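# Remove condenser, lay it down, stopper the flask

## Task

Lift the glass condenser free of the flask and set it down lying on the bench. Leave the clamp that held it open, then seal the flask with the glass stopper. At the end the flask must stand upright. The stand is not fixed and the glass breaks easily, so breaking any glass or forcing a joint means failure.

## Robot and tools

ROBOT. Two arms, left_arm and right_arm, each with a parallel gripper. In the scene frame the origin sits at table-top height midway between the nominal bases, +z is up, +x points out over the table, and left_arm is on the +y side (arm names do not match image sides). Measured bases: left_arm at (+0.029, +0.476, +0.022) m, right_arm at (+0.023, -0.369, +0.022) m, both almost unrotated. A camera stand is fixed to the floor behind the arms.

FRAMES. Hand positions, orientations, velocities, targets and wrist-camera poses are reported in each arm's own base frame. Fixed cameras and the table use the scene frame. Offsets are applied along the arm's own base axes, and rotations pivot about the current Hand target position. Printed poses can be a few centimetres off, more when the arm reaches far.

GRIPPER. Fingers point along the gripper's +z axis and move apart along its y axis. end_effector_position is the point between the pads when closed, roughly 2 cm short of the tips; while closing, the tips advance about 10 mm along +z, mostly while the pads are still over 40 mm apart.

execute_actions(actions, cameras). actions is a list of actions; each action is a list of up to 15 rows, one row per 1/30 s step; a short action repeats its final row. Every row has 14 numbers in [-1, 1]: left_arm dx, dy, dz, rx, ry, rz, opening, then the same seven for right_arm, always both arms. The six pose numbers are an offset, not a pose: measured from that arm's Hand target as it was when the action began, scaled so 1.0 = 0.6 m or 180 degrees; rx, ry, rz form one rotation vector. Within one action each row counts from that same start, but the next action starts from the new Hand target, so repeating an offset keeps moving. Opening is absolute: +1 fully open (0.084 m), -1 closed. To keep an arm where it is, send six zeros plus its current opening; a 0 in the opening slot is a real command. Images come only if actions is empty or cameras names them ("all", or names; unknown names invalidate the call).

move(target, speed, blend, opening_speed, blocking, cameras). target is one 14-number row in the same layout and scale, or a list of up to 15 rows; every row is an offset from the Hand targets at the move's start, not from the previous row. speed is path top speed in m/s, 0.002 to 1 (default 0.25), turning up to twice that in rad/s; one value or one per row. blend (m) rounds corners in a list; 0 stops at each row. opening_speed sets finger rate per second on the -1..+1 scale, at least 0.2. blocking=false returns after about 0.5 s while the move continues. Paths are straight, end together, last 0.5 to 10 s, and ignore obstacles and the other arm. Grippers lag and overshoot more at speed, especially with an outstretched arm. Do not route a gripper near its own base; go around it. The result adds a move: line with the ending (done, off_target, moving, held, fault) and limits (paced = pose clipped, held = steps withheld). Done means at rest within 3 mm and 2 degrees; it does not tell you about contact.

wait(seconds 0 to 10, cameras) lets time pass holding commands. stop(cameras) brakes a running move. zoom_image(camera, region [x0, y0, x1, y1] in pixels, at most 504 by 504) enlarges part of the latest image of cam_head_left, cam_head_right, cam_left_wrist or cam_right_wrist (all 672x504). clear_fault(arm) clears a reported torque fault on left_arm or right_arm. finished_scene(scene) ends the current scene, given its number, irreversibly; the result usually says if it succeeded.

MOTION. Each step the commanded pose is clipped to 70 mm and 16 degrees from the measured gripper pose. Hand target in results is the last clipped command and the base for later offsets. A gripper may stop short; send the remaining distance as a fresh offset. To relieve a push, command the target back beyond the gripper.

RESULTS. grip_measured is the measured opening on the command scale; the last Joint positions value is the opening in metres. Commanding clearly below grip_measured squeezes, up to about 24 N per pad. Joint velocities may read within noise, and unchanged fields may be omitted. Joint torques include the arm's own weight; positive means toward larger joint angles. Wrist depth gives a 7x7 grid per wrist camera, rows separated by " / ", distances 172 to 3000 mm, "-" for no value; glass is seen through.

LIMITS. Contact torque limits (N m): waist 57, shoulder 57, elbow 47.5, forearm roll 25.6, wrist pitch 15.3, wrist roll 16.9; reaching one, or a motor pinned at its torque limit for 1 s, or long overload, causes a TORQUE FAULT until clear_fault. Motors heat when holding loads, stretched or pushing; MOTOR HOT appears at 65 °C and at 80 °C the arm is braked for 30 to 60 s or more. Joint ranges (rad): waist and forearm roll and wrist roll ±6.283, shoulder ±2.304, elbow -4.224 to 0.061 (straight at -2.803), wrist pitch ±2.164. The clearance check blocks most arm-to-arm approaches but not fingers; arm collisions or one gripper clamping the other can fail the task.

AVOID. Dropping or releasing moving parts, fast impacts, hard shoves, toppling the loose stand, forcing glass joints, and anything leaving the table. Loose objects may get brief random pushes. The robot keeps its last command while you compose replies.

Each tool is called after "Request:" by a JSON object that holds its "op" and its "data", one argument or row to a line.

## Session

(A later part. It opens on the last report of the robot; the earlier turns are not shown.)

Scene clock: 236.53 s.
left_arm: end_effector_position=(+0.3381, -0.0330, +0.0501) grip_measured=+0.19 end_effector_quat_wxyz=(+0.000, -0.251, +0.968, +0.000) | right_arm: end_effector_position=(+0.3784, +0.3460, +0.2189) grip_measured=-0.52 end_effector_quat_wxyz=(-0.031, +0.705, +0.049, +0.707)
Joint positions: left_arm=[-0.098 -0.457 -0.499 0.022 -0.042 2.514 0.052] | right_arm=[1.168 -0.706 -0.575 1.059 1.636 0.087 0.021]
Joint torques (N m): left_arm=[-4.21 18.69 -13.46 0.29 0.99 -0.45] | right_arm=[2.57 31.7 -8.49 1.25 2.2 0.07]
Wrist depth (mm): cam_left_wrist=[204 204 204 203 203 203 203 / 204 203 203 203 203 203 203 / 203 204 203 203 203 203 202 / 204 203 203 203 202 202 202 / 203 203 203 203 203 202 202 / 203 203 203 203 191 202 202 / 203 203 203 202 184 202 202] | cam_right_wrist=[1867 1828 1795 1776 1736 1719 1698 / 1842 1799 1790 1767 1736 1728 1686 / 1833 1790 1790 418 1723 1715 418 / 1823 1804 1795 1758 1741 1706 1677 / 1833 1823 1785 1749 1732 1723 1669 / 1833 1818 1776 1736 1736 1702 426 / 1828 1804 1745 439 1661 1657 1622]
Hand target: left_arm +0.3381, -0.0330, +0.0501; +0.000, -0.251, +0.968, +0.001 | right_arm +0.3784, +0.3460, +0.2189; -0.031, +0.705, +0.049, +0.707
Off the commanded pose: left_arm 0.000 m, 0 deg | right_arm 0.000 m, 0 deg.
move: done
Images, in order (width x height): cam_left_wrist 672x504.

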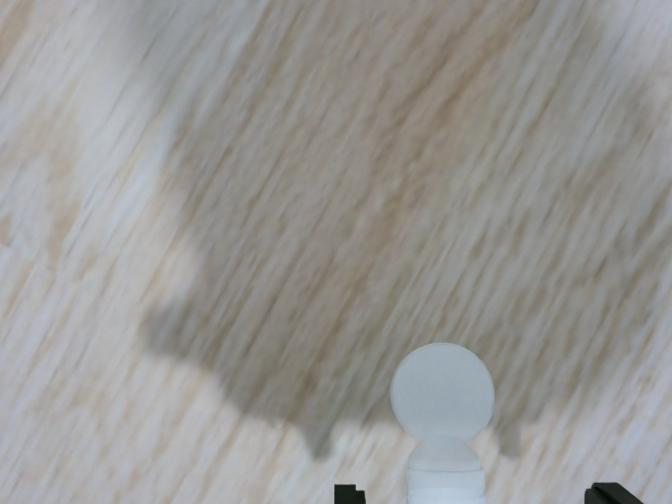

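Request:
{"op": "move", "data": {
  "target": [-0.00145,-0.0008,-0.081,0,0,0.0078,0.1,0,0,0,0,0,0,-0.5],
  "speed": 0.06,
  "cameras": ["cam_left_wrist"]
}}

Request:
{"op": "zoom_image", "data": {
  "camera": "cam_left_wrist",
  "region": [310, 300, 670, 504]
}}

Scene clock: 239.93 s.
left_arm: end_effector_position=(+0.3372, -0.0335, +0.0015) grip_measured=+0.09 end_effector_quat_wxyz=(+0.000, -0.263, +0.965, +0.001) | right_arm: end_effector_position=(+0.3784, +0.3460, +0.2189) grip_measured=-0.52 end_effector_quat_wxyz=(-0.031, +0.705, +0.049, +0.707)
Joint positions: left_arm=[-0.1 -0.614 -0.531 -0.013 0.082 2.523 0.048] | right_arm=[1.168 -0.706 -0.575 1.059 1.636 0.087 0.021]
Joint torques (N m): left_arm=[-4.45 18.45 -11.11 -0.12 0.89 0.42] | right_arm=[1.9 31.03 -7.72 0.95 2.1 0.17]
Wrist depth (mm): cam_left_wrist=[- - - - - - - / - - - - - - - / - - - - - - - / - - - - - - - / - - - - - - - / - - - - - - - / - - - - - - -] | cam_right_wrist=[1838 1823 1804 1772 1754 1723 1698 / 1838 1804 1785 1767 1736 1728 1681 / 1828 1804 1790 418 1728 1719 417 / 1833 1804 1790 1763 1723 1741 1665 / 1842 1804 1785 1749 1736 1715 1669 / 1833 1809 1772 1736 1715 1690 426 / 1818 1799 1732 440 1661 1657 1611]
Hand target: left_arm +0.3372, -0.0335, +0.0015; +0.000, -0.263, +0.965, +0.001 | right_arm +0.3784, +0.3460, +0.2189; -0.031, +0.705, +0.049, +0.707
Off the commanded pose: left_arm 0.000 m, 0 deg | right_arm 0.000 m, 0 deg.
move: done
Images, in order (width x height): cam_left_wrist 672x504.

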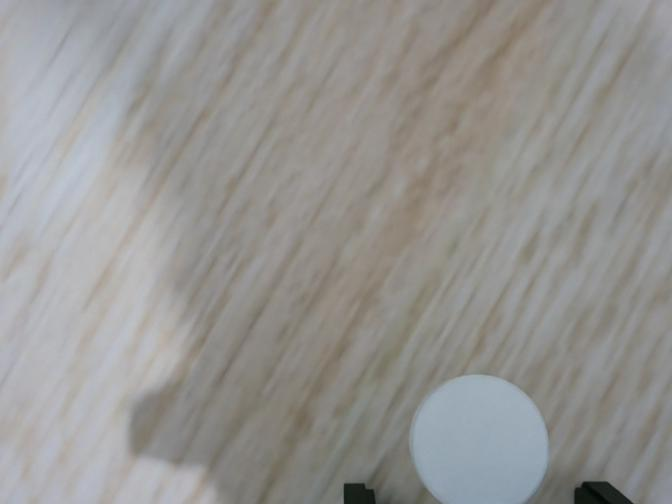

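Scaled by 1.400 from the camera's 672x504 image, which has a finer 960x720 frame.

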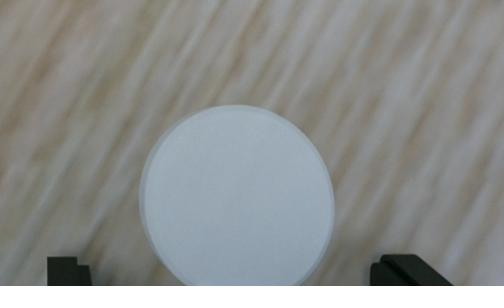

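Request:
{"op": "move", "data": {
  "target": [0,0,0,0,0,0,-0.6,0,0,0,0,0,0,-0.5],
  "opening_speed": 0.3,
  "cameras": ["cam_left_wrist"]
}}

Scene clock: 242.83 s.
left_arm: end_effector_position=(+0.3372, -0.0335, +0.0015) grip_measured=-0.48 end_effector_quat_wxyz=(+0.000, -0.263, +0.965, +0.001) | right_arm: end_effector_position=(+0.3784, +0.3460, +0.2189) grip_measured=-0.52 end_effector_quat_wxyz=(-0.031, +0.705, +0.049, +0.707)
Joint positions: left_arm=[-0.1 -0.614 -0.531 -0.013 0.082 2.523 0.023] | right_arm=[1.168 -0.706 -0.575 1.059 1.636 0.087 0.021]
Joint torques (N m): left_arm=[-2.95 17.38 -11.15 -0.29 0.89 0.52] | right_arm=[1.3 33.08 -7.86 1.35 2.15 0.13]
Wrist depth (mm): cam_left_wrist=[- - - - - - - / - - - - - - - / - - - - - - - / - - - - - - - / - - - - - - - / - - - - - - - / - - - - - - -] | cam_right_wrist=[1842 1823 1799 1758 1741 1732 1690 / 1847 1809 1795 1758 1732 1706 1690 / 1828 1799 1785 418 1728 1706 417 / 1818 1813 1785 1749 1723 1723 1681 / 1852 1828 1790 1767 1719 1698 1681 / 1838 1804 1772 1741 1728 1715 427 / 1833 1804 1719 439 1657 1649 1607]
Hand target: left_arm +0.3372, -0.0335, +0.0015; +0.000, -0.263, +0.965, +0.001 | right_arm +0.3784, +0.3460, +0.2189; -0.031, +0.705, +0.049, +0.707
Off the commanded pose: left_arm 0.000 m, 0 deg | right_arm 0.000 m, 0 deg.
move: done
Images, in order (width x height): cam_left_wrist 672x504.

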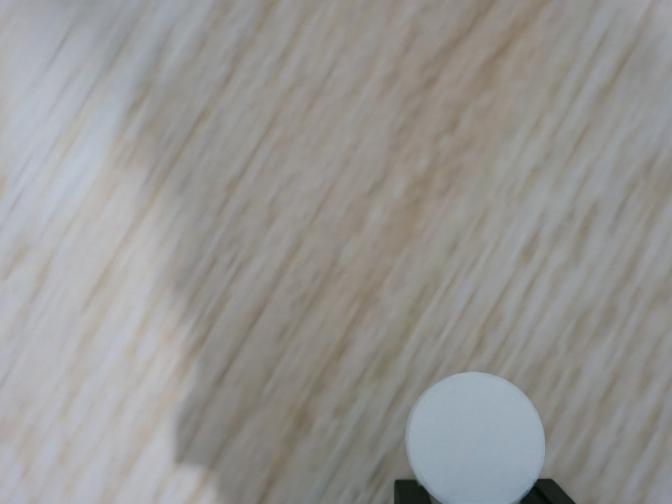

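Request:
{"op": "move", "data": {
  "target": [0,0,0,0,0,0,-0.8,0,0,0,0,0,0,-0.5],
  "opening_speed": 0.3,
  "cameras": ["cam_left_wrist"]
}}

Request:
{"op": "zoom_image", "data": {
  "camera": "cam_left_wrist",
  "region": [370, 350, 600, 504]
}}

Scene clock: 245.13 s.
left_arm: end_effector_position=(+0.3372, -0.0335, +0.0015) grip_measured=-0.48 end_effector_quat_wxyz=(+0.000, -0.263, +0.965, +0.001) | right_arm: end_effector_position=(+0.3784, +0.3460, +0.2189) grip_measured=-0.52 end_effector_quat_wxyz=(-0.031, +0.705, +0.049, +0.707)
Joint positions: left_arm=[-0.1 -0.614 -0.531 -0.013 0.082 2.523 0.023] | right_arm=[1.168 -0.706 -0.575 1.059 1.636 0.087 0.021]
Joint torques (N m): left_arm=[-3.17 17.21 -8.79 -0.31 0.66 0.42] | right_arm=[1.97 31.38 -7.78 0.76 2.09 0.19]
Wrist depth (mm): cam_left_wrist=[- - - - - - - / - - - - - - - / - - - - - - - / - - - - - - - / - - - - - - - / - - - - - - - / - - - - - - -] | cam_right_wrist=[1852 1823 1799 1772 1754 1719 1698 / 1828 1804 1785 1763 1723 1706 1690 / 1838 1781 1795 418 1719 1711 417 / 1809 1799 1776 1763 1736 1711 1690 / 1852 1799 1799 1767 1732 1702 1665 / 1833 1818 1776 1758 1715 1698 426 / 1818 1804 1728 439 1673 1661 1619]
Hand target: left_arm +0.3372, -0.0335, +0.0015; +0.000, -0.263, +0.965, +0.001 | right_arm +0.3784, +0.3460, +0.2189; -0.031, +0.705, +0.049, +0.707
Off the commanded pose: left_arm 0.000 m, 0 deg | right_arm 0.000 m, 0 deg.
move: done
Images, in order (width x height): cam_left_wrist 672x504.

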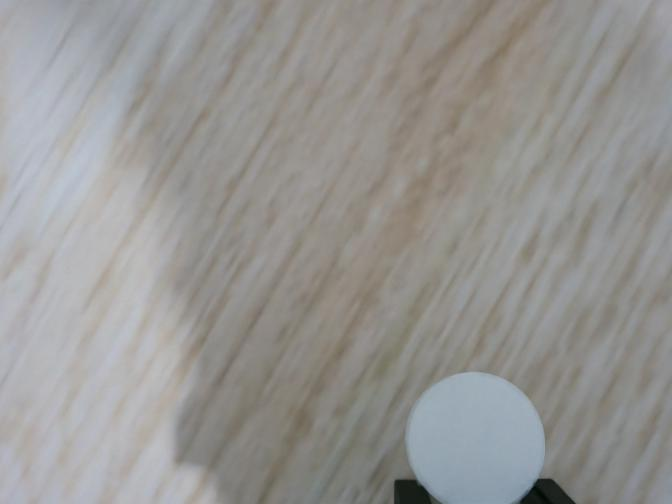

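Scaled by 2.191 from the camera's 672x504 image, which has a finer 960x720 frame.

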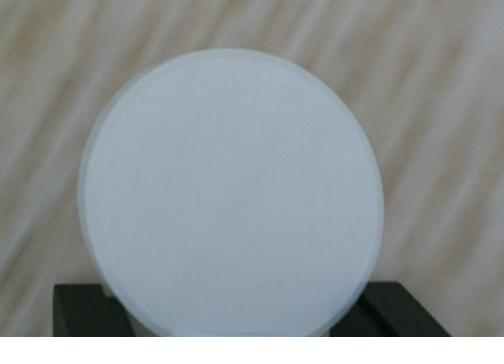

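Request:
{"op": "move", "data": {
  "target": [0,0,0.05,0,0,0,-0.85,0,0,0,0,0,0,-0.5],
  "speed": 0.05
}}

Request:
{"op": "move", "data": {
  "target": [0,0,0.3,0,0,0,-0.85,0,0,0,0,0,0,-0.5],
  "speed": 0.2,
  "cameras": ["cam_left_wrist", "cam_head_left"]
}}

Scene clock: 246.87 s.
left_arm: end_effector_position=(+0.3372, -0.0335, +0.0314) grip_measured=-0.48 end_effector_quat_wxyz=(+0.000, -0.263, +0.965, +0.000) | right_arm: end_effector_position=(+0.3784, +0.3460, +0.2189) grip_measured=-0.52 end_effector_quat_wxyz=(-0.031, +0.705, +0.049, +0.707)
Joint positions: left_arm=[-0.099 -0.516 -0.508 -0.026 0.008 2.536 0.023] | right_arm=[1.168 -0.706 -0.575 1.059 1.636 0.087 0.021]
Joint torques (N m): left_arm=[1.57 25.94 -7.26 -0.75 -0.61 0.36] | right_arm=[3.59 31.75 -7.92 0.9 2.14 0]
Wrist depth (mm): cam_left_wrist=[186 185 185 185 184 184 184 / 185 185 185 184 185 184 184 / 185 185 185 184 184 184 184 / 185 184 184 184 184 184 184 / 185 184 184 184 184 184 184 / 185 184 184 184 - 184 184 / 184 184 184 184 - 183 184] | cam_right_wrist=[1852 1813 1790 1781 1749 1728 1690 / 1823 1804 1795 1767 1736 1715 1690 / 1818 1804 1772 418 1715 1711 417 / 1813 1776 1772 1758 1741 1723 1686 / 1842 1813 1781 1763 1719 1702 1673 / 1842 1799 1763 1732 1728 1702 426 / 1823 1799 1736 440 1653 1669 1626]
Hand target: left_arm +0.3372, -0.0335, +0.0315; +0.000, -0.263, +0.965, +0.001 | right_arm +0.3784, +0.3460, +0.2189; -0.031, +0.705, +0.049, +0.707
Off the commanded pose: left_arm 0.000 m, 0 deg | right_arm 0.000 m, 0 deg.
move: done

Scene clock: 248.27 s.
left_arm: end_effector_position=(+0.3372, -0.0335, +0.2114) grip_measured=-0.48 end_effector_quat_wxyz=(+0.000, -0.263, +0.965, +0.001) | right_arm: end_effector_position=(+0.3784, +0.3460, +0.2189) grip_measured=-0.52 end_effector_quat_wxyz=(-0.031, +0.705, +0.049, +0.707)
Joint positions: left_arm=[-0.1 0.001 -0.511 0.002 -0.512 2.508 0.023] | right_arm=[1.168 -0.706 -0.575 1.059 1.636 0.087 0.021]
Joint torques (N m): left_arm=[-4.51 16.59 -22.87 0.44 -0.73 -0.49] | right_arm=[2.06 32.04 -7.85 0.39 2.04 0.12]
Wrist depth (mm): cam_left_wrist=[367 366 366 366 364 365 364 / 366 367 366 365 365 365 364 / 366 366 364 366 366 364 364 / 365 365 365 365 364 364 365 / 366 365 365 364 364 365 363 / 365 365 364 364 364 363 363 / 365 365 364 - - 363 363] | cam_right_wrist=[1847 1818 1785 1776 1745 1719 1681 / 1838 1795 1781 1763 1723 1711 1686 / 1833 1809 1795 418 1732 1711 417 / 1818 1799 1776 1763 1736 1715 1673 / 1857 1833 1776 1767 1736 1715 1681 / 1828 1799 1772 1745 1719 1702 427 / 1809 1813 1732 439 1669 1653 1619]
Hand target: left_arm +0.3372, -0.0335, +0.2115; +0.000, -0.263, +0.965, +0.001 | right_arm +0.3784, +0.3460, +0.2189; -0.031, +0.705, +0.049, +0.707
Off the commanded pose: left_arm 0.000 m, 0 deg | right_arm 0.000 m, 0 deg.
move: done
Images, in order (width x height): cam_head_left 672x504, cam_left_wrist 672x504.

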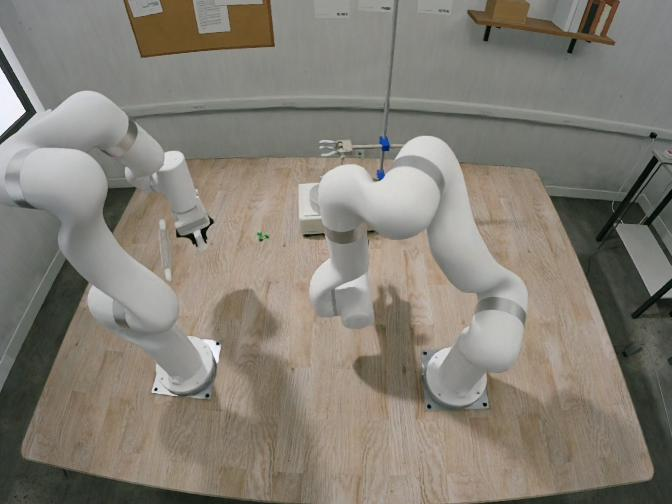

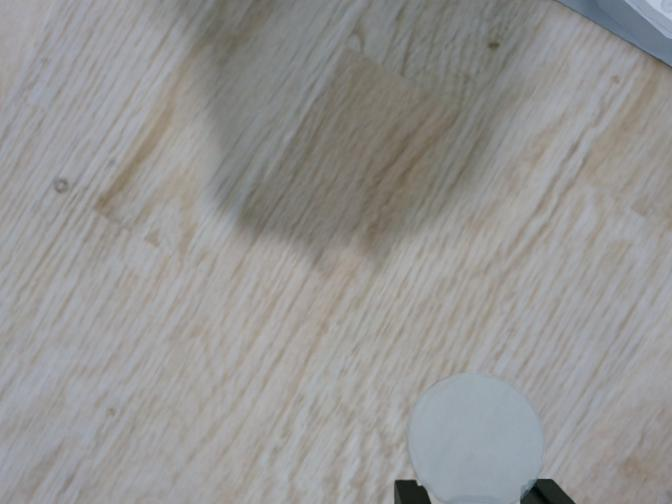

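Request:
{"op": "move", "data": {
  "target": [0.2713,-0.0942,0.2308,0,0,0.7717,-0.85,0,0,0,0,0,0,-0.5],
  "speed": 0.5
}}

Request:
{"op": "move", "data": {
  "target": [0,0,0,-0.0885,-0.4921,0,-0.85,0,0,0,0,0,0,-0.5],
  "speed": 0.4,
  "cameras": ["cam_left_wrist", "cam_head_left"]
}}

Scene clock: 251.87 s.
left_arm: end_effector_position=(+0.5000, -0.0900, +0.3499) grip_measured=-0.48 end_effector_quat_wxyz=(+0.000, +0.996, -0.093, +0.000) | right_arm: end_effector_position=(+0.3784, +0.3460, +0.2189) grip_measured=-0.52 end_effector_quat_wxyz=(-0.031, +0.705, +0.049, +0.707)
Joint positions: left_arm=[-0.178 -0.213 -1.105 -0.001 -0.892 0.008 0.023] | right_arm=[1.168 -0.706 -0.575 1.059 1.636 0.087 0.021]
Joint torques (N m): left_arm=[-3.15 18.65 -25.34 1.27 -0.68 -0.61] | right_arm=[2.07 31.32 -7.62 1.28 1.94 0.1]
Wrist depth (mm): cam_left_wrist=[506 507 508 506 503 505 450 / 505 505 507 506 503 506 467 / 506 504 504 505 505 502 501 / 503 505 504 505 503 502 505 / 503 503 503 505 503 502 502 / 503 503 505 501 501 501 503 / 501 502 - - - 502 501] | cam_right_wrist=[1847 1818 1799 1776 1732 1715 1698 / 1818 1804 1781 1767 1728 1723 1681 / 1838 1809 1781 418 1732 1694 417 / 1838 1790 1781 1767 1723 1702 1677 / 1842 1809 1781 1758 1719 1723 1677 / 1838 1804 1767 1758 1715 1711 427 / 1828 1809 1728 439 1673 1657 1611]
Hand target: left_arm +0.5000, -0.0900, +0.3499; +0.000, +0.996, -0.093, +0.000 | right_arm +0.3784, +0.3460, +0.2189; -0.031, +0.705, +0.049, +0.707
Off the commanded pose: left_arm 0.000 m, 0 deg | right_arm 0.000 m, 0 deg.
move: done

Scene clock: 254.50 s.
left_arm: end_effector_position=(+0.5000, -0.0900, +0.3500) grip_measured=-0.48 end_effector_quat_wxyz=(+0.061, +0.704, -0.066, +0.704) | right_arm: end_effector_position=(+0.3784, +0.3460, +0.2189) grip_measured=-0.52 end_effector_quat_wxyz=(-0.031, +0.705, +0.049, +0.707)
Joint positions: left_arm=[-0.177 -0.139 -0.283 0.001 1.427 0.007 0.023] | right_arm=[1.168 -0.706 -0.575 1.059 1.636 0.087 0.021]
Joint torques (N m): left_arm=[1.69 11.02 -17.48 -0.26 2.55 0.48] | right_arm=[1.55 32.43 -8.09 1.37 2.07 0.23]
Wrist depth (mm): cam_left_wrist=[1499 1553 1593 1642 1690 1736 1772 / 1477 1526 1578 1622 1653 1719 1745 / 1474 1516 1571 1607 1657 1681 1776 / 1493 1509 1564 1622 1669 1698 1723 / 1458 1519 1571 1634 1657 1694 1772 / 1477 1536 - 1611 1642 1690 1732 / 1490 1503 - 1607 - 1661 1681] | cam_right_wrist=[1847 1847 1799 1776 1745 1723 1690 / 1828 1813 1790 1758 1732 1732 1677 / 1823 1799 1785 418 1706 1706 417 / 1823 1790 1781 1763 1728 1715 1681 / 1842 1809 1785 1763 1754 1702 1665 / 1828 1799 1772 1736 1711 1698 426 / 1799 1785 1715 439 1673 1665 1615]
Hand target: left_arm +0.5000, -0.0900, +0.3499; +0.061, +0.704, -0.066, +0.704 | right_arm +0.3784, +0.3460, +0.2189; -0.031, +0.705, +0.049, +0.707
Off the commanded pose: left_arm 0.000 m, 0 deg | right_arm 0.000 m, 0 deg.
move: done
Images, in order (width x height): cam_head_left 672x504, cam_left_wrist 672x504.

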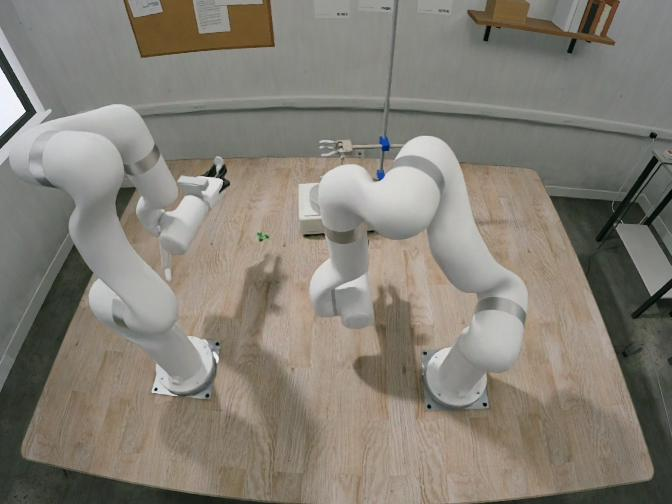

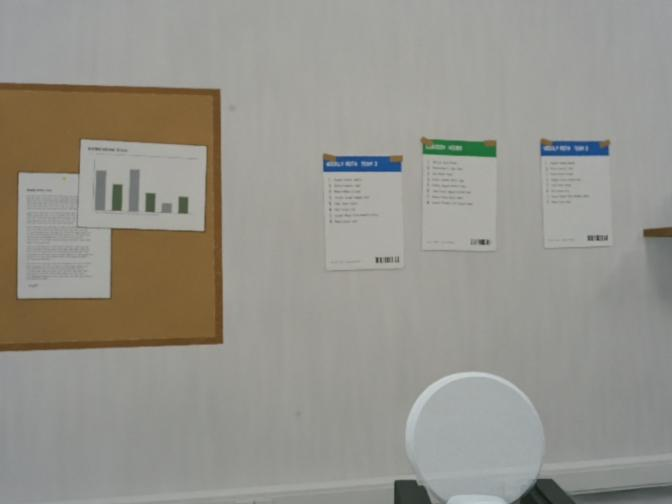

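Request:
{"op": "move", "data": {
  "target": [0.1622,-0.3608,-0.1167,0,0,-0.3544,-0.85,0,0,0,0,0,0,-0.5],
  "speed": 0.25,
  "cameras": ["cam_left_wrist", "cam_right_wrist"]
}}

Scene clock: 259.30 s.
left_arm: end_effector_position=(+0.5973, -0.3065, +0.2799) grip_measured=-0.48 end_effector_quat_wxyz=(+0.424, +0.563, -0.428, +0.566) | right_arm: end_effector_position=(+0.3784, +0.3460, +0.2189) grip_measured=-0.52 end_effector_quat_wxyz=(-0.031, +0.705, +0.049, +0.707)
Joint positions: left_arm=[-0.134 -0.764 -1.053 1.174 1.456 -0.259 0.023] | right_arm=[1.168 -0.706 -0.575 1.059 1.636 0.087 0.021]
Joint torques (N m): left_arm=[-5.19 27.31 -20.51 -0.25 2.31 -0.45] | right_arm=[0.88 32.42 -7.78 1.23 2.01 0.18]
Wrist depth (mm): cam_left_wrist=[1924 2422 - - - - 2935 / 1882 2414 - - - - 2973 / 1736 2145 - - - - 2960 / 1924 2405 - 450 - - - / 1908 2405 - 451 2696 - 2973 / 1867 2235 - - 2439 - 2547 / 1833 2192 - - - 1096 1089] | cam_right_wrist=[1838 1828 1795 1772 1745 1723 1706 / 1833 1809 1795 1772 1723 1723 1681 / 1818 1799 1781 419 1711 1706 417 / 350 1776 1781 1749 1732 1711 1677 / 1842 1809 1795 1754 1723 1715 1677 / 1833 1790 1763 1741 1719 1681 426 / 1823 1790 1723 439 1661 1645 1611]
Hand target: left_arm +0.5973, -0.3065, +0.2799; +0.424, +0.563, -0.428, +0.566 | right_arm +0.3784, +0.3460, +0.2189; -0.031, +0.705, +0.049, +0.707
Off the commanded pose: left_arm 0.000 m, 0 deg | right_arm 0.000 m, 0 deg.
move: done
Images, in order (width x height): cam_left_wrist 672x504, cam_right_wrist 672x504.

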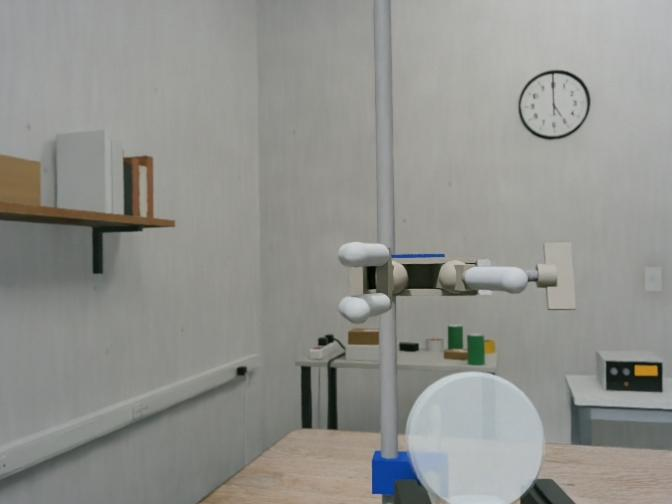

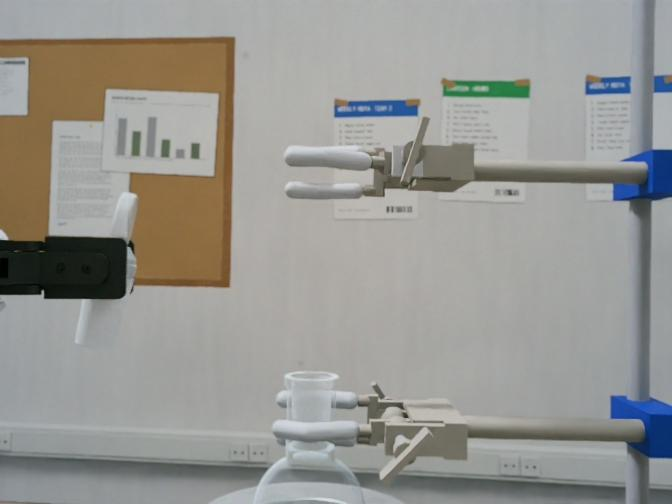

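Request:
{"op": "zoom_image", "data": {
  "camera": "cam_right_wrist",
  "region": [0, 160, 240, 380]
}}

Scaled by 2.100 from the camera's 672x504 image, which has a finer 960x720 frame.

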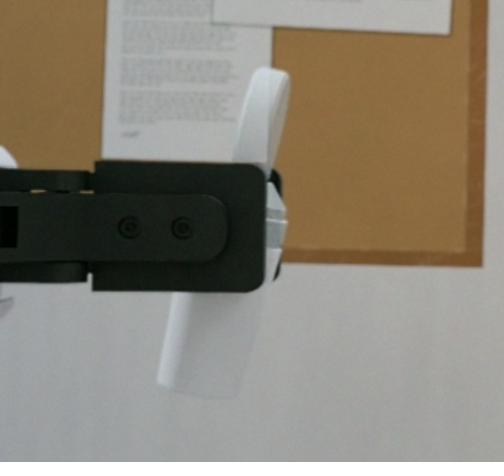

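Request:
{"op": "move", "data": {
  "target": [0,0,0,-0.0577,-0.0165,0,-0.85,0,0,0,0,0,0,-0.5],
  "speed": 0.1
}}

Request:
{"op": "move", "data": {
  "target": [0.0276,-0.0961,-0.0083,0,0,0,-0.85,0,0,0,0,0,0,-0.5],
  "speed": 0.1,
  "cameras": ["cam_left_wrist", "cam_right_wrist"]
}}

Request:
{"op": "zoom_image", "data": {
  "camera": "cam_right_wrist",
  "region": [120, 160, 420, 480]
}}

Scene clock: 263.90 s.
left_arm: end_effector_position=(+0.5973, -0.3065, +0.2799) grip_measured=-0.48 end_effector_quat_wxyz=(+0.462, +0.508, -0.386, +0.617) | right_arm: end_effector_position=(+0.3784, +0.3460, +0.2189) grip_measured=-0.52 end_effector_quat_wxyz=(-0.031, +0.705, +0.049, +0.707)
Joint positions: left_arm=[-0.141 -0.865 -1.086 1.122 1.665 -0.195 0.023] | right_arm=[1.168 -0.706 -0.575 1.059 1.636 0.087 0.021]
Joint torques (N m): left_arm=[-2.55 29.85 -19.15 -0.2 2.53 0.42] | right_arm=[2.66 31.96 -8.23 1.07 2.04 0.04]
Wrist depth (mm): cam_left_wrist=[2002 2566 - - - - - / 1957 2483 - - - - - / 1924 2431 - - - - - / 1908 2302 - - - - 2999 / 1833 2158 2973 317 - - 2935 / 1847 2235 - - - 2973 2911 / 1867 2172 - - - 2986 2886] | cam_right_wrist=[1838 1818 1804 1767 1741 1732 1690 / 1828 1795 1785 1754 1736 1702 1681 / 1828 1795 1785 418 1711 1719 416 / 354 1790 1781 1767 1736 1702 1686 / 1838 1804 1776 1754 1723 1711 1681 / 1833 1799 1772 1741 1711 1719 427 / 1828 1790 1732 439 1661 1657 1619]
Hand target: left_arm +0.5973, -0.3065, +0.2799; +0.462, +0.508, -0.386, +0.617 | right_arm +0.3784, +0.3460, +0.2189; -0.031, +0.705, +0.049, +0.707
Off the commanded pose: left_arm 0.000 m, 0 deg | right_arm 0.000 m, 0 deg.
move: done

Scene clock: 264.90 s.
left_arm: end_effector_position=(+0.6139, -0.3642, +0.2749) grip_measured=-0.48 end_effector_quat_wxyz=(+0.462, +0.508, -0.386, +0.617) | right_arm: end_effector_position=(+0.3784, +0.3460, +0.2189) grip_measured=-0.52 end_effector_quat_wxyz=(-0.031, +0.705, +0.049, +0.707)
Joint positions: left_arm=[-0.239 -0.914 -1.175 1.026 1.626 -0.219 0.023] | right_arm=[1.168 -0.706 -0.575 1.059 1.636 0.087 0.021]
Joint torques (N m): left_arm=[-4.85 32.15 -20.07 -0.87 0.62 -0.54] | right_arm=[0.59 31.87 -8.55 1.43 2.1 0.13]
Wrist depth (mm): cam_left_wrist=[1957 2528 - - - - - / 1979 2474 - - - - - / 1946 2457 - - - - 2999 / 1799 2279 - 412 - - 2923 / 1823 2026 - 211 269 - 2911 / 1877 2242 - - - 2973 2923 / 1857 2165 - - - 2851 2771] | cam_right_wrist=[1847 1818 1781 1763 1736 1723 1686 / 1828 1818 1795 1758 1732 1711 1686 / 1823 1781 1767 418 1711 1711 417 / 1804 1781 1790 1763 1732 1719 1681 / 322 358 1785 1758 1728 1706 1669 / 1842 1795 1758 1732 1732 1702 426 / 1823 1799 1728 440 1669 1653 1607]
Hand target: left_arm +0.6139, -0.3642, +0.2749; +0.462, +0.508, -0.386, +0.617 | right_arm +0.3784, +0.3460, +0.2189; -0.031, +0.705, +0.049, +0.707
Off the commanded pose: left_arm 0.000 m, 0 deg | right_arm 0.000 m, 0 deg.
move: done
Images, in order (width x height): cam_left_wrist 672x504, cam_right_wrist 672x504.

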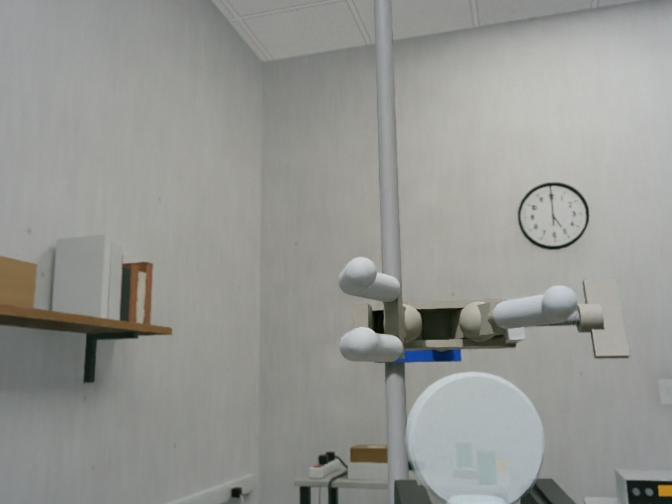

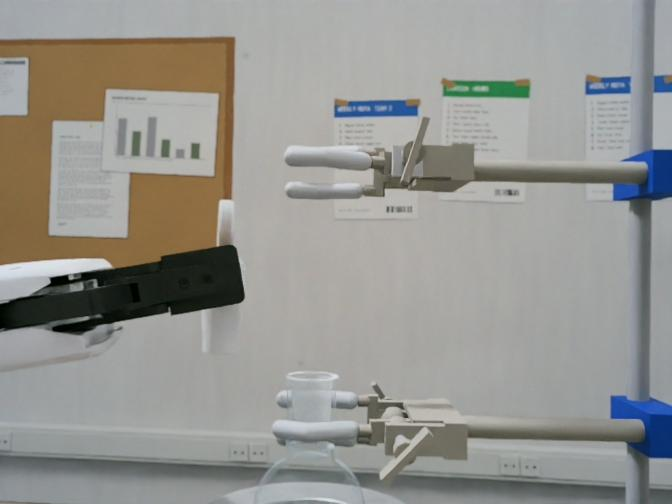

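Scaled by 1.575 from the camera's 672x504 image, which has a finer 960x720 frame.

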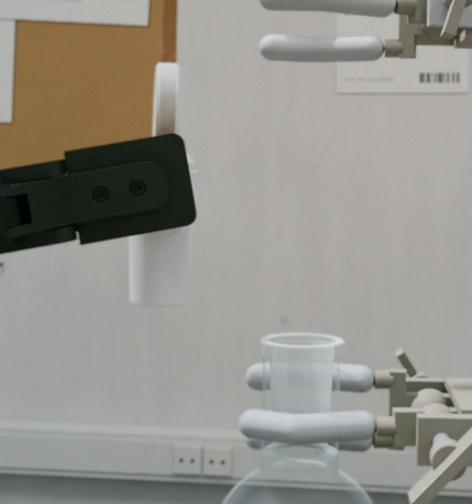

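Request:
{"op": "zoom_image", "data": {
  "camera": "cam_right_wrist",
  "region": [180, 190, 270, 370]
}}

Scaled by 2.800 from the camera's 672x504 image, which has a finer 960x720 frame.

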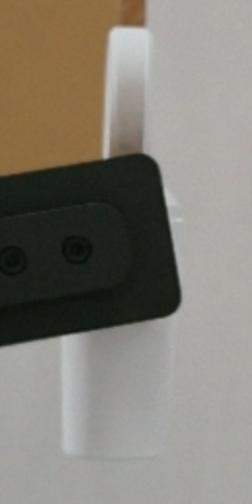

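Request:
{"op": "move", "data": {
  "target": [0.0115,-0.04005,0,-0.01335,-0.0038,0,-0.85,0,0,0,0,0,0,-0.5],
  "speed": 0.06,
  "cameras": ["cam_left_wrist", "cam_right_wrist"]
}}

Request:
{"op": "zoom_image", "data": {
  "camera": "cam_right_wrist",
  "region": [210, 180, 350, 400]
}}

Scene clock: 266.73 s.
left_arm: end_effector_position=(+0.6208, -0.3882, +0.2749) grip_measured=-0.48 end_effector_quat_wxyz=(+0.470, +0.494, -0.376, +0.628) | right_arm: end_effector_position=(+0.3784, +0.3460, +0.2189) grip_measured=-0.52 end_effector_quat_wxyz=(-0.031, +0.705, +0.049, +0.707)
Joint positions: left_arm=[-0.28 -0.957 -1.229 0.976 1.653 -0.224 0.023] | right_arm=[1.168 -0.706 -0.575 1.059 1.636 0.087 0.021]
Joint torques (N m): left_arm=[-3.5 33.43 -19.6 -0.56 2.4 -0.69] | right_arm=[1.32 31.77 -8.15 1.39 2.06 0.1]
Wrist depth (mm): cam_left_wrist=[1979 2538 - - - - - / 1940 2483 - - - - - / 1908 2405 - - - - - / 1823 2302 - - - - 2973 / 1799 1957 - - 233 2935 2839 / 1833 2185 - - 364 2863 2874 / 1847 2172 - - - 2899 2782] | cam_right_wrist=[1847 1813 1804 1790 1754 1723 1698 / 1813 1804 1763 1758 1728 1715 1702 / 1828 1809 1795 417 1723 1715 417 / 1813 1790 1795 1754 1741 1706 1673 / 325 332 384 1776 1719 1706 1681 / 1790 1795 1767 1749 1702 1711 426 / 1828 1809 1719 439 1649 1657 1607]
Hand target: left_arm +0.6208, -0.3882, +0.2749; +0.470, +0.494, -0.376, +0.628 | right_arm +0.3784, +0.3460, +0.2189; -0.031, +0.705, +0.049, +0.707
Off the commanded pose: left_arm 0.000 m, 0 deg | right_arm 0.000 m, 0 deg.
move: done
Images, in order (width x height): cam_left_wrist 672x504, cam_right_wrist 672x504.

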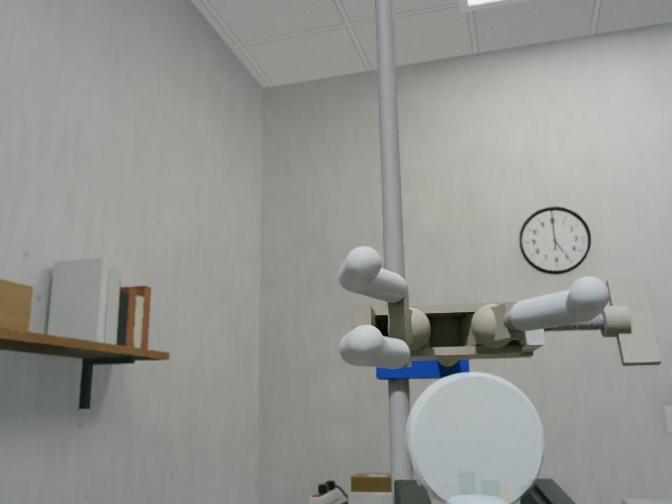

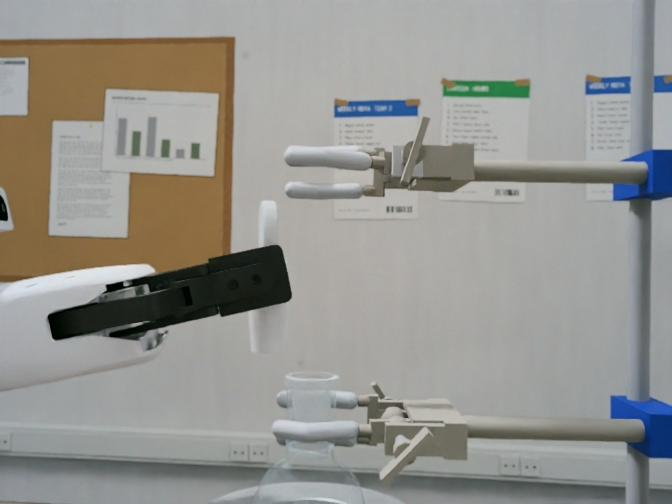

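Scaled by 2.291 from the camera's 672x504 image, which has a finer 960x720 frame.

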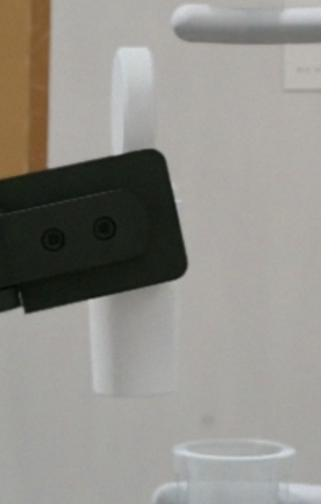

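Request:
{"op": "move", "data": {
  "target": [0,0,-0.01,-0.00534,-0.00153,0,-0.85,0,0,0,0,0,0,-0.5],
  "speed": 0.04
}}

Request:
{"op": "move", "data": {
  "target": [0.0092,-0.03204,0,0,0,0,-0.85,0,0,0,0,0,0,-0.5],
  "speed": 0.03,
  "cameras": ["cam_left_wrist", "cam_right_wrist"]
}}

Request:
{"op": "zoom_image", "data": {
  "camera": "cam_right_wrist",
  "region": [240, 180, 380, 400]
}}

Scene clock: 269.73 s.
left_arm: end_effector_position=(+0.6208, -0.3882, +0.2690) grip_measured=-0.48 end_effector_quat_wxyz=(+0.473, +0.489, -0.371, +0.632) | right_arm: end_effector_position=(+0.3784, +0.3460, +0.2189) grip_measured=-0.52 end_effector_quat_wxyz=(-0.031, +0.705, +0.049, +0.707)
Joint positions: left_arm=[-0.281 -0.979 -1.239 0.972 1.677 -0.214 0.023] | right_arm=[1.168 -0.706 -0.575 1.059 1.636 0.087 0.021]
Joint torques (N m): left_arm=[-3.82 33.29 -20.09 -0.43 2.36 0.46] | right_arm=[2.12 33.28 -8.1 1.25 2.16 0.18]
Wrist depth (mm): cam_left_wrist=[1996 2556 - - - - - / 1979 2422 - - - - - / 1946 2439 - - - - - / 1838 2271 - 395 - - 2973 / 1799 1946 - - 252 2999 2793 / 1847 2158 - - 367 2899 2793 / 1842 2138 - - - 2874 2738] | cam_right_wrist=[1838 1828 1795 1767 1732 1728 1698 / 1809 1818 1790 1772 1728 1715 1686 / 1823 1804 1772 418 1728 1715 418 / 1813 1804 1767 1763 1763 1715 1681 / 326 339 372 1781 1732 1711 1665 / 331 1804 404 1754 1715 1698 426 / 1809 1785 1719 440 1677 1645 1607]
Hand target: left_arm +0.6208, -0.3882, +0.2689; +0.473, +0.489, -0.371, +0.632 | right_arm +0.3784, +0.3460, +0.2189; -0.031, +0.705, +0.049, +0.707
Off the commanded pose: left_arm 0.000 m, 0 deg | right_arm 0.000 m, 0 deg.
move: done

Scene clock: 270.70 s.
left_arm: end_effector_position=(+0.6263, -0.4074, +0.2689) grip_measured=-0.48 end_effector_quat_wxyz=(+0.473, +0.489, -0.371, +0.632) | right_arm: end_effector_position=(+0.3784, +0.3460, +0.2189) grip_measured=-0.52 end_effector_quat_wxyz=(-0.031, +0.705, +0.049, +0.707)
Joint positions: left_arm=[-0.31 -0.995 -1.275 0.943 1.659 -0.226 0.023] | right_arm=[1.168 -0.706 -0.575 1.059 1.636 0.087 0.021]
Joint torques (N m): left_arm=[-3.8 34.44 -20.08 -0.62 0.66 -0.42] | right_arm=[2.3 32.75 -7.47 1.19 2.07 0.19]
Wrist depth (mm): cam_left_wrist=[1968 2439 - - - - - / 1946 2483 - - - - - / 1914 2465 - - - - - / 1847 2228 - - - - 2886 / 1776 1951 - - 218 214 2816 / 1823 2165 - - 347 - 2828 / 1828 2172 - - - 2839 2771] | cam_right_wrist=[1833 1813 1790 1758 1736 1719 1698 / 1833 1795 1781 1767 1763 1723 1681 / 1818 1804 1781 418 1719 1706 417 / 1809 1813 1776 1754 1732 1715 1673 / 328 332 365 1745 1732 1702 1677 / 329 1790 1767 407 1711 1702 427 / 1823 1790 1736 438 1669 1653 1611]
Hand target: left_arm +0.6263, -0.4074, +0.2689; +0.473, +0.489, -0.371, +0.632 | right_arm +0.3784, +0.3460, +0.2189; -0.031, +0.705, +0.049, +0.707
Off the commanded pose: left_arm 0.000 m, 0 deg | right_arm 0.000 m, 0 deg.
move: done
Images, in order (width x height): cam_left_wrist 672x504, cam_right_wrist 672x504.

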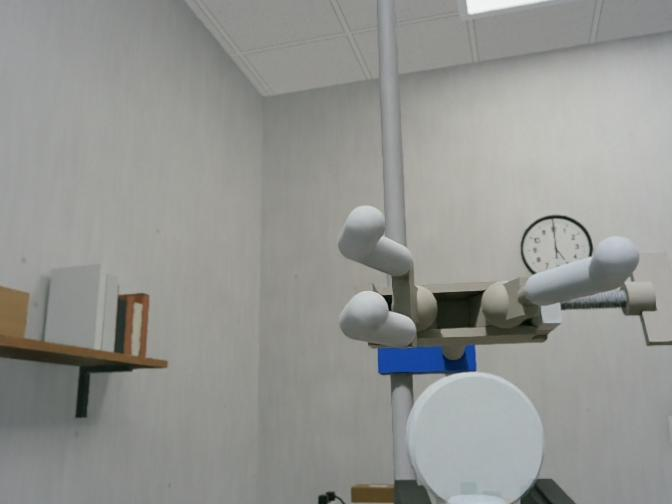

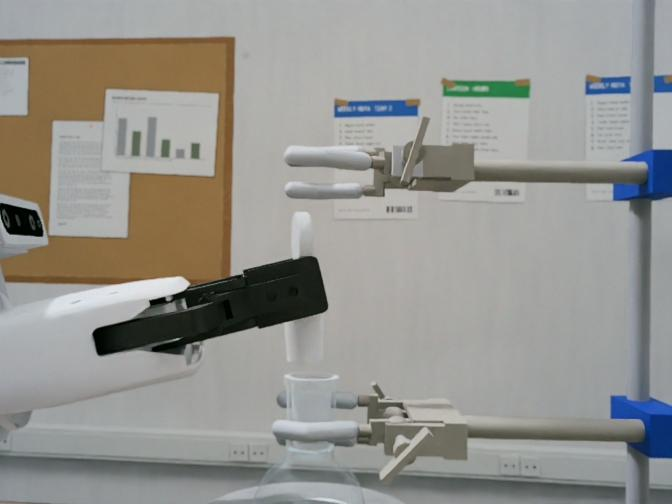

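Scaled by 2.291 from the camera's 672x504 image, which has a finer 960x720 frame.

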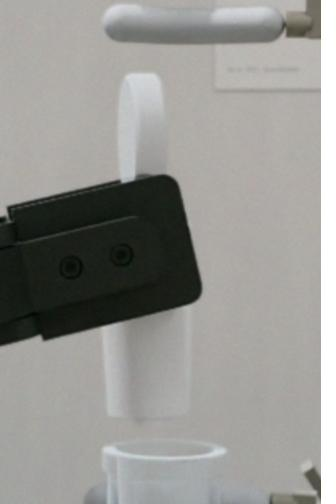

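Request:
{"op": "move", "data": {
  "target": [0.00188,-0.00657,0,0,0,0,-0.85,0,0,0,0,0,0,-0.5],
  "speed": 0.02
}}

Request:
{"op": "move", "data": {
  "target": [0,0,-0.01,0,0,0,-0.85,0,0,0,0,0,0,-0.5],
  "speed": 0.015,
  "cameras": ["cam_left_wrist", "cam_right_wrist"]
}}

Request:
{"op": "zoom_image", "data": {
  "camera": "cam_right_wrist",
  "region": [250, 200, 390, 420]
}}

Scene clock: 272.23 s.
left_arm: end_effector_position=(+0.6274, -0.4114, +0.2689) grip_measured=-0.48 end_effector_quat_wxyz=(+0.473, +0.489, -0.371, +0.632) | right_arm: end_effector_position=(+0.3784, +0.3460, +0.2189) grip_measured=-0.52 end_effector_quat_wxyz=(-0.031, +0.705, +0.049, +0.707)
Joint positions: left_arm=[-0.316 -0.998 -1.283 0.937 1.655 -0.229 0.023] | right_arm=[1.168 -0.706 -0.575 1.059 1.636 0.087 0.021]
Joint torques (N m): left_arm=[-3.57 33.88 -19.67 -0.69 0.64 -0.49] | right_arm=[1.16 31.64 -7.85 1.07 2.18 0.12]
Wrist depth (mm): cam_left_wrist=[1951 2528 - - - - - / 1957 2501 - - - - - / 1924 2474 - - - - - / 1809 2264 - - - - 2828 / 1785 2397 - - 219 214 2828 / 1847 2172 - - 343 2973 2851 / 1809 2119 - - - 2863 2696] | cam_right_wrist=[1842 1828 1795 1772 1736 1711 1681 / 1838 1813 1790 1749 1723 1715 1694 / 1828 1799 1776 419 1715 1719 417 / 1833 1790 1790 1754 1741 1723 1690 / 328 334 362 1745 1728 1728 1665 / 329 1785 406 407 1719 1698 427 / 1818 1804 1723 438 1653 1661 1615]
Hand target: left_arm +0.6275, -0.4114, +0.2689; +0.473, +0.489, -0.371, +0.632 | right_arm +0.3784, +0.3460, +0.2189; -0.031, +0.705, +0.049, +0.707
Off the commanded pose: left_arm 0.000 m, 0 deg | right_arm 0.000 m, 0 deg.
move: done

Scene clock: 272.97 s.
left_arm: end_effector_position=(+0.6275, -0.4114, +0.2630) grip_measured=-0.48 end_effector_quat_wxyz=(+0.473, +0.489, -0.371, +0.632) | right_arm: end_effector_position=(+0.3784, +0.3460, +0.2189) grip_measured=-0.52 end_effector_quat_wxyz=(-0.031, +0.705, +0.049, +0.707)
Joint positions: left_arm=[-0.316 -1.011 -1.289 0.938 1.659 -0.223 0.023] | right_arm=[1.168 -0.706 -0.575 1.059 1.636 0.087 0.021]
Joint torques (N m): left_arm=[-5.04 34.22 -20.34 0.27 2.49 0.47] | right_arm=[0.45 30.99 -8.15 1.08 2.04 0.1]
Wrist depth (mm): cam_left_wrist=[1985 2566 - - - - - / 1940 2448 - - - - - / 1935 2439 - - - - - / 1823 2235 - - 218 201 204 / 1813 1957 - - 339 2948 2851 / 1842 2192 - - 2999 2935 2816 / 1828 2125 - - - 2793 2717] | cam_right_wrist=[1842 1818 1795 1776 1745 1723 1690 / 1833 1799 1790 1763 1728 1715 1686 / 1823 1809 1804 418 1723 1719 416 / 1833 1804 1776 1763 1741 1702 1677 / 335 332 365 1749 1732 1711 1690 / 327 402 405 407 1706 1698 427 / 1833 1813 1728 439 1669 1653 1622]
Hand target: left_arm +0.6275, -0.4114, +0.2629; +0.473, +0.489, -0.371, +0.632 | right_arm +0.3784, +0.3460, +0.2189; -0.031, +0.705, +0.049, +0.707
Off the commanded pose: left_arm 0.000 m, 0 deg | right_arm 0.000 m, 0 deg.
move: done
Images, in order (width x height): cam_left_wrist 672x504, cam_right_wrist 672x504.

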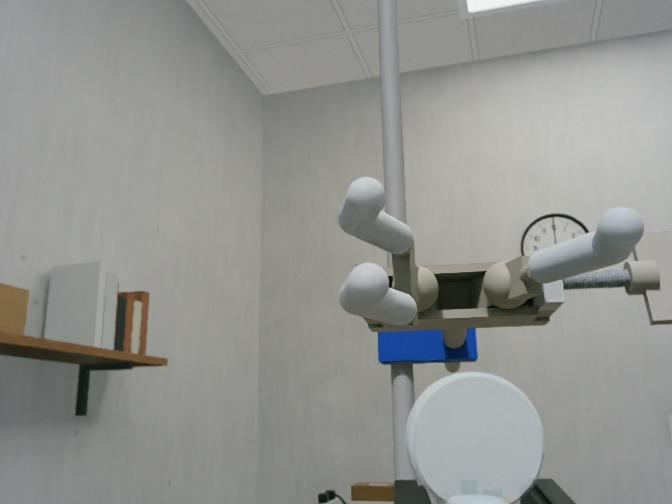

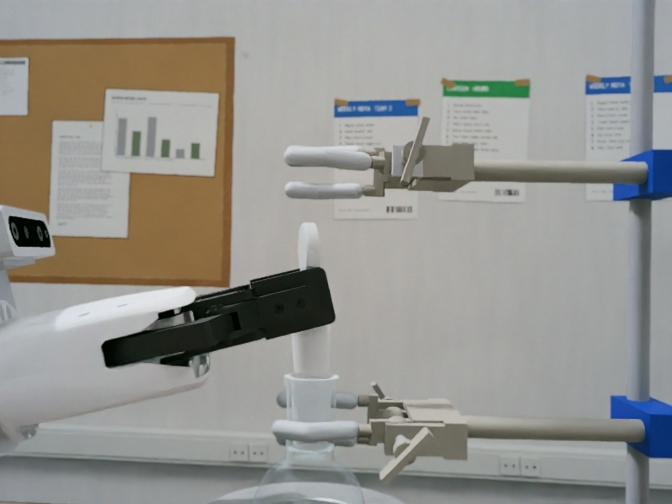

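Scaled by 2.291 from the camera's 672x504 image, which has a finer 960x720 frame.

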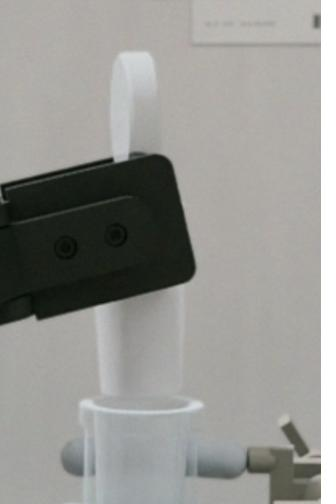

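Request:
{"op": "move", "data": {
  "target": [0,0,-0.01,0,0,0,-0.85,0,0,0,0,0,0,-0.5],
  "speed": 0.015,
  "cameras": ["cam_right_wrist"]
}}

Request:
{"op": "zoom_image", "data": {
  "camera": "cam_right_wrist",
  "region": [250, 200, 390, 420]
}}

Scene clock: 274.17 s.
left_arm: end_effector_position=(+0.6275, -0.4114, +0.2570) grip_measured=-0.48 end_effector_quat_wxyz=(+0.473, +0.489, -0.371, +0.632) | right_arm: end_effector_position=(+0.3784, +0.3460, +0.2189) grip_measured=-0.52 end_effector_quat_wxyz=(-0.031, +0.705, +0.049, +0.707)
Joint positions: left_arm=[-0.316 -1.023 -1.294 0.938 1.663 -0.217 0.023] | right_arm=[1.168 -0.706 -0.575 1.059 1.636 0.087 0.021]
Joint torques (N m): left_arm=[-3.26 31.45 -19.73 0.8 2.3 0.44] | right_arm=[0.97 31.98 -7.74 1.05 2.17 0.21]
Wrist depth (mm): cam_left_wrist=[1991 2528 - - - - - / 1974 2510 - - - - - / 1924 2294 - - - - - / 1828 2389 - - 218 201 203 / 1799 1962 2899 - 345 2923 2899 / 1838 2172 - - - 2911 2863 / 1833 2165 - - - 2816 2749] | cam_right_wrist=[1828 1828 1799 1767 1745 1732 1702 / 1823 1804 1785 1763 1723 1715 1673 / 1852 1799 1785 419 1728 1715 417 / 1828 1809 1781 1767 1736 1715 1677 / 1823 338 365 1745 1736 1715 1669 / 326 332 405 407 1723 1706 426 / 1828 1795 1741 439 1665 1657 1622]
Hand target: left_arm +0.6275, -0.4114, +0.2569; +0.473, +0.489, -0.371, +0.632 | right_arm +0.3784, +0.3460, +0.2189; -0.031, +0.705, +0.049, +0.707
Off the commanded pose: left_arm 0.000 m, 0 deg | right_arm 0.000 m, 0 deg.
move: done
Images, in order (width x height): cam_right_wrist 672x504.

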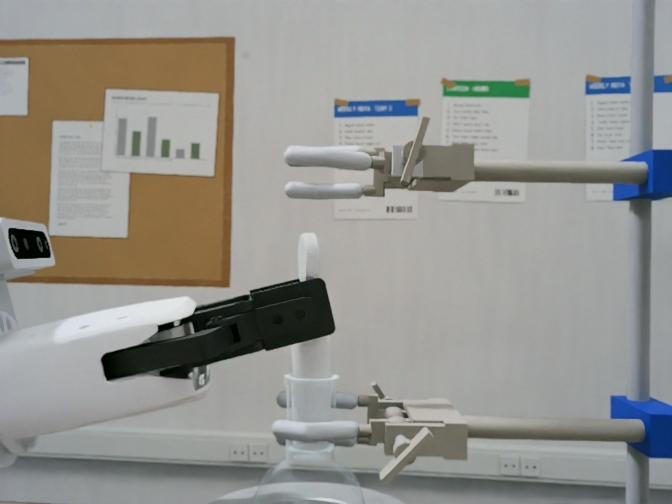

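Scaled by 2.291 from the camera's 672x504 image, which has a finer 960x720 frame.

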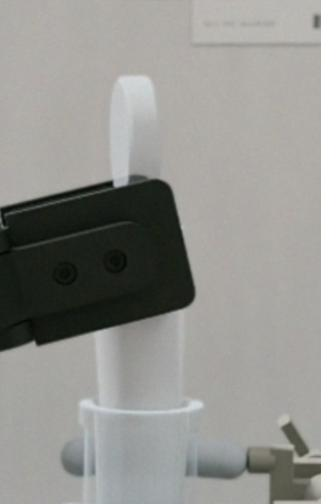

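Request:
{"op": "move", "data": {
  "target": [0,0,-0.01,0,0,0,-0.85,0,0,0,0,0,0,-0.5],
  "speed": 0.012,
  "cameras": ["cam_right_wrist"]
}}

Request:
{"op": "zoom_image", "data": {
  "camera": "cam_right_wrist",
  "region": [250, 200, 390, 420]
}}

Scene clock: 275.27 s.
left_arm: end_effector_position=(+0.6275, -0.4114, +0.2510) grip_measured=-0.48 end_effector_quat_wxyz=(+0.473, +0.489, -0.371, +0.632) | right_arm: end_effector_position=(+0.3784, +0.3460, +0.2189) grip_measured=-0.52 end_effector_quat_wxyz=(-0.031, +0.705, +0.049, +0.707)
Joint positions: left_arm=[-0.316 -1.036 -1.3 0.939 1.667 -0.212 0.023] | right_arm=[1.168 -0.706 -0.575 1.059 1.636 0.087 0.021]
Joint torques (N m): left_arm=[-3.65 36.54 -20.09 0.22 2.28 0.62] | right_arm=[2.81 30.79 -8.64 1.05 2.08 0.12]
Wrist depth (mm): cam_left_wrist=[2002 2556 - - - - - / 1940 2474 - - - - - / 1924 2294 - - - - - / 1813 2286 - - 211 206 200 / 1790 2112 2973 - 351 2874 2839 / 1838 2172 - - - 2960 2816 / 1823 2151 - - - 2793 2685] | cam_right_wrist=[1852 1818 1799 1785 1745 1723 1706 / 1828 1809 1790 1763 1732 1719 1690 / 1823 1799 1785 418 1719 1711 417 / 1828 1795 1781 1763 1736 1723 1686 / 1833 362 368 1745 1732 1719 1694 / 326 332 377 407 1706 1702 427 / 1833 1790 1732 440 1661 1661 1622]
Hand target: left_arm +0.6275, -0.4114, +0.2509; +0.473, +0.489, -0.371, +0.632 | right_arm +0.3784, +0.3460, +0.2189; -0.031, +0.705, +0.049, +0.707
Off the commanded pose: left_arm 0.000 m, 0 deg | right_arm 0.000 m, 0 deg.
move: done
Images, in order (width x height): cam_right_wrist 672x504.

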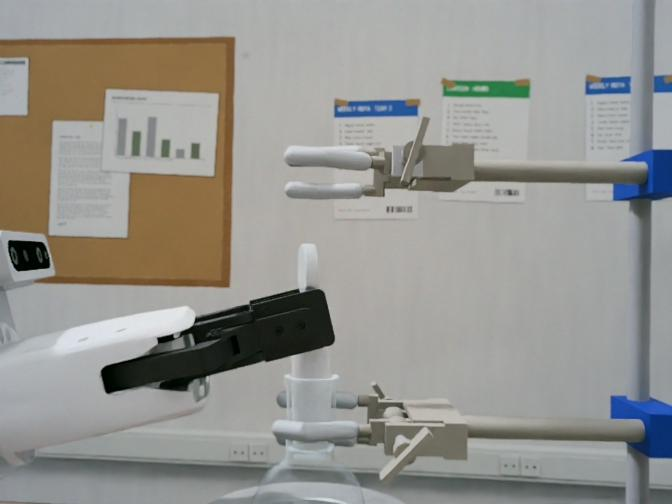

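Scaled by 2.291 from the camera's 672x504 image, which has a finer 960x720 frame.

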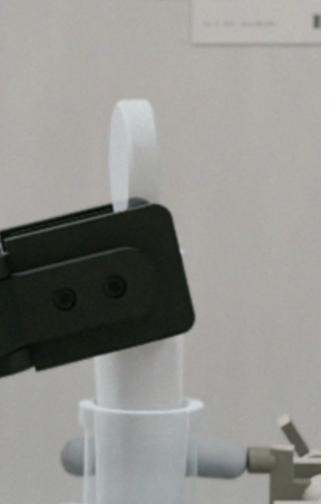

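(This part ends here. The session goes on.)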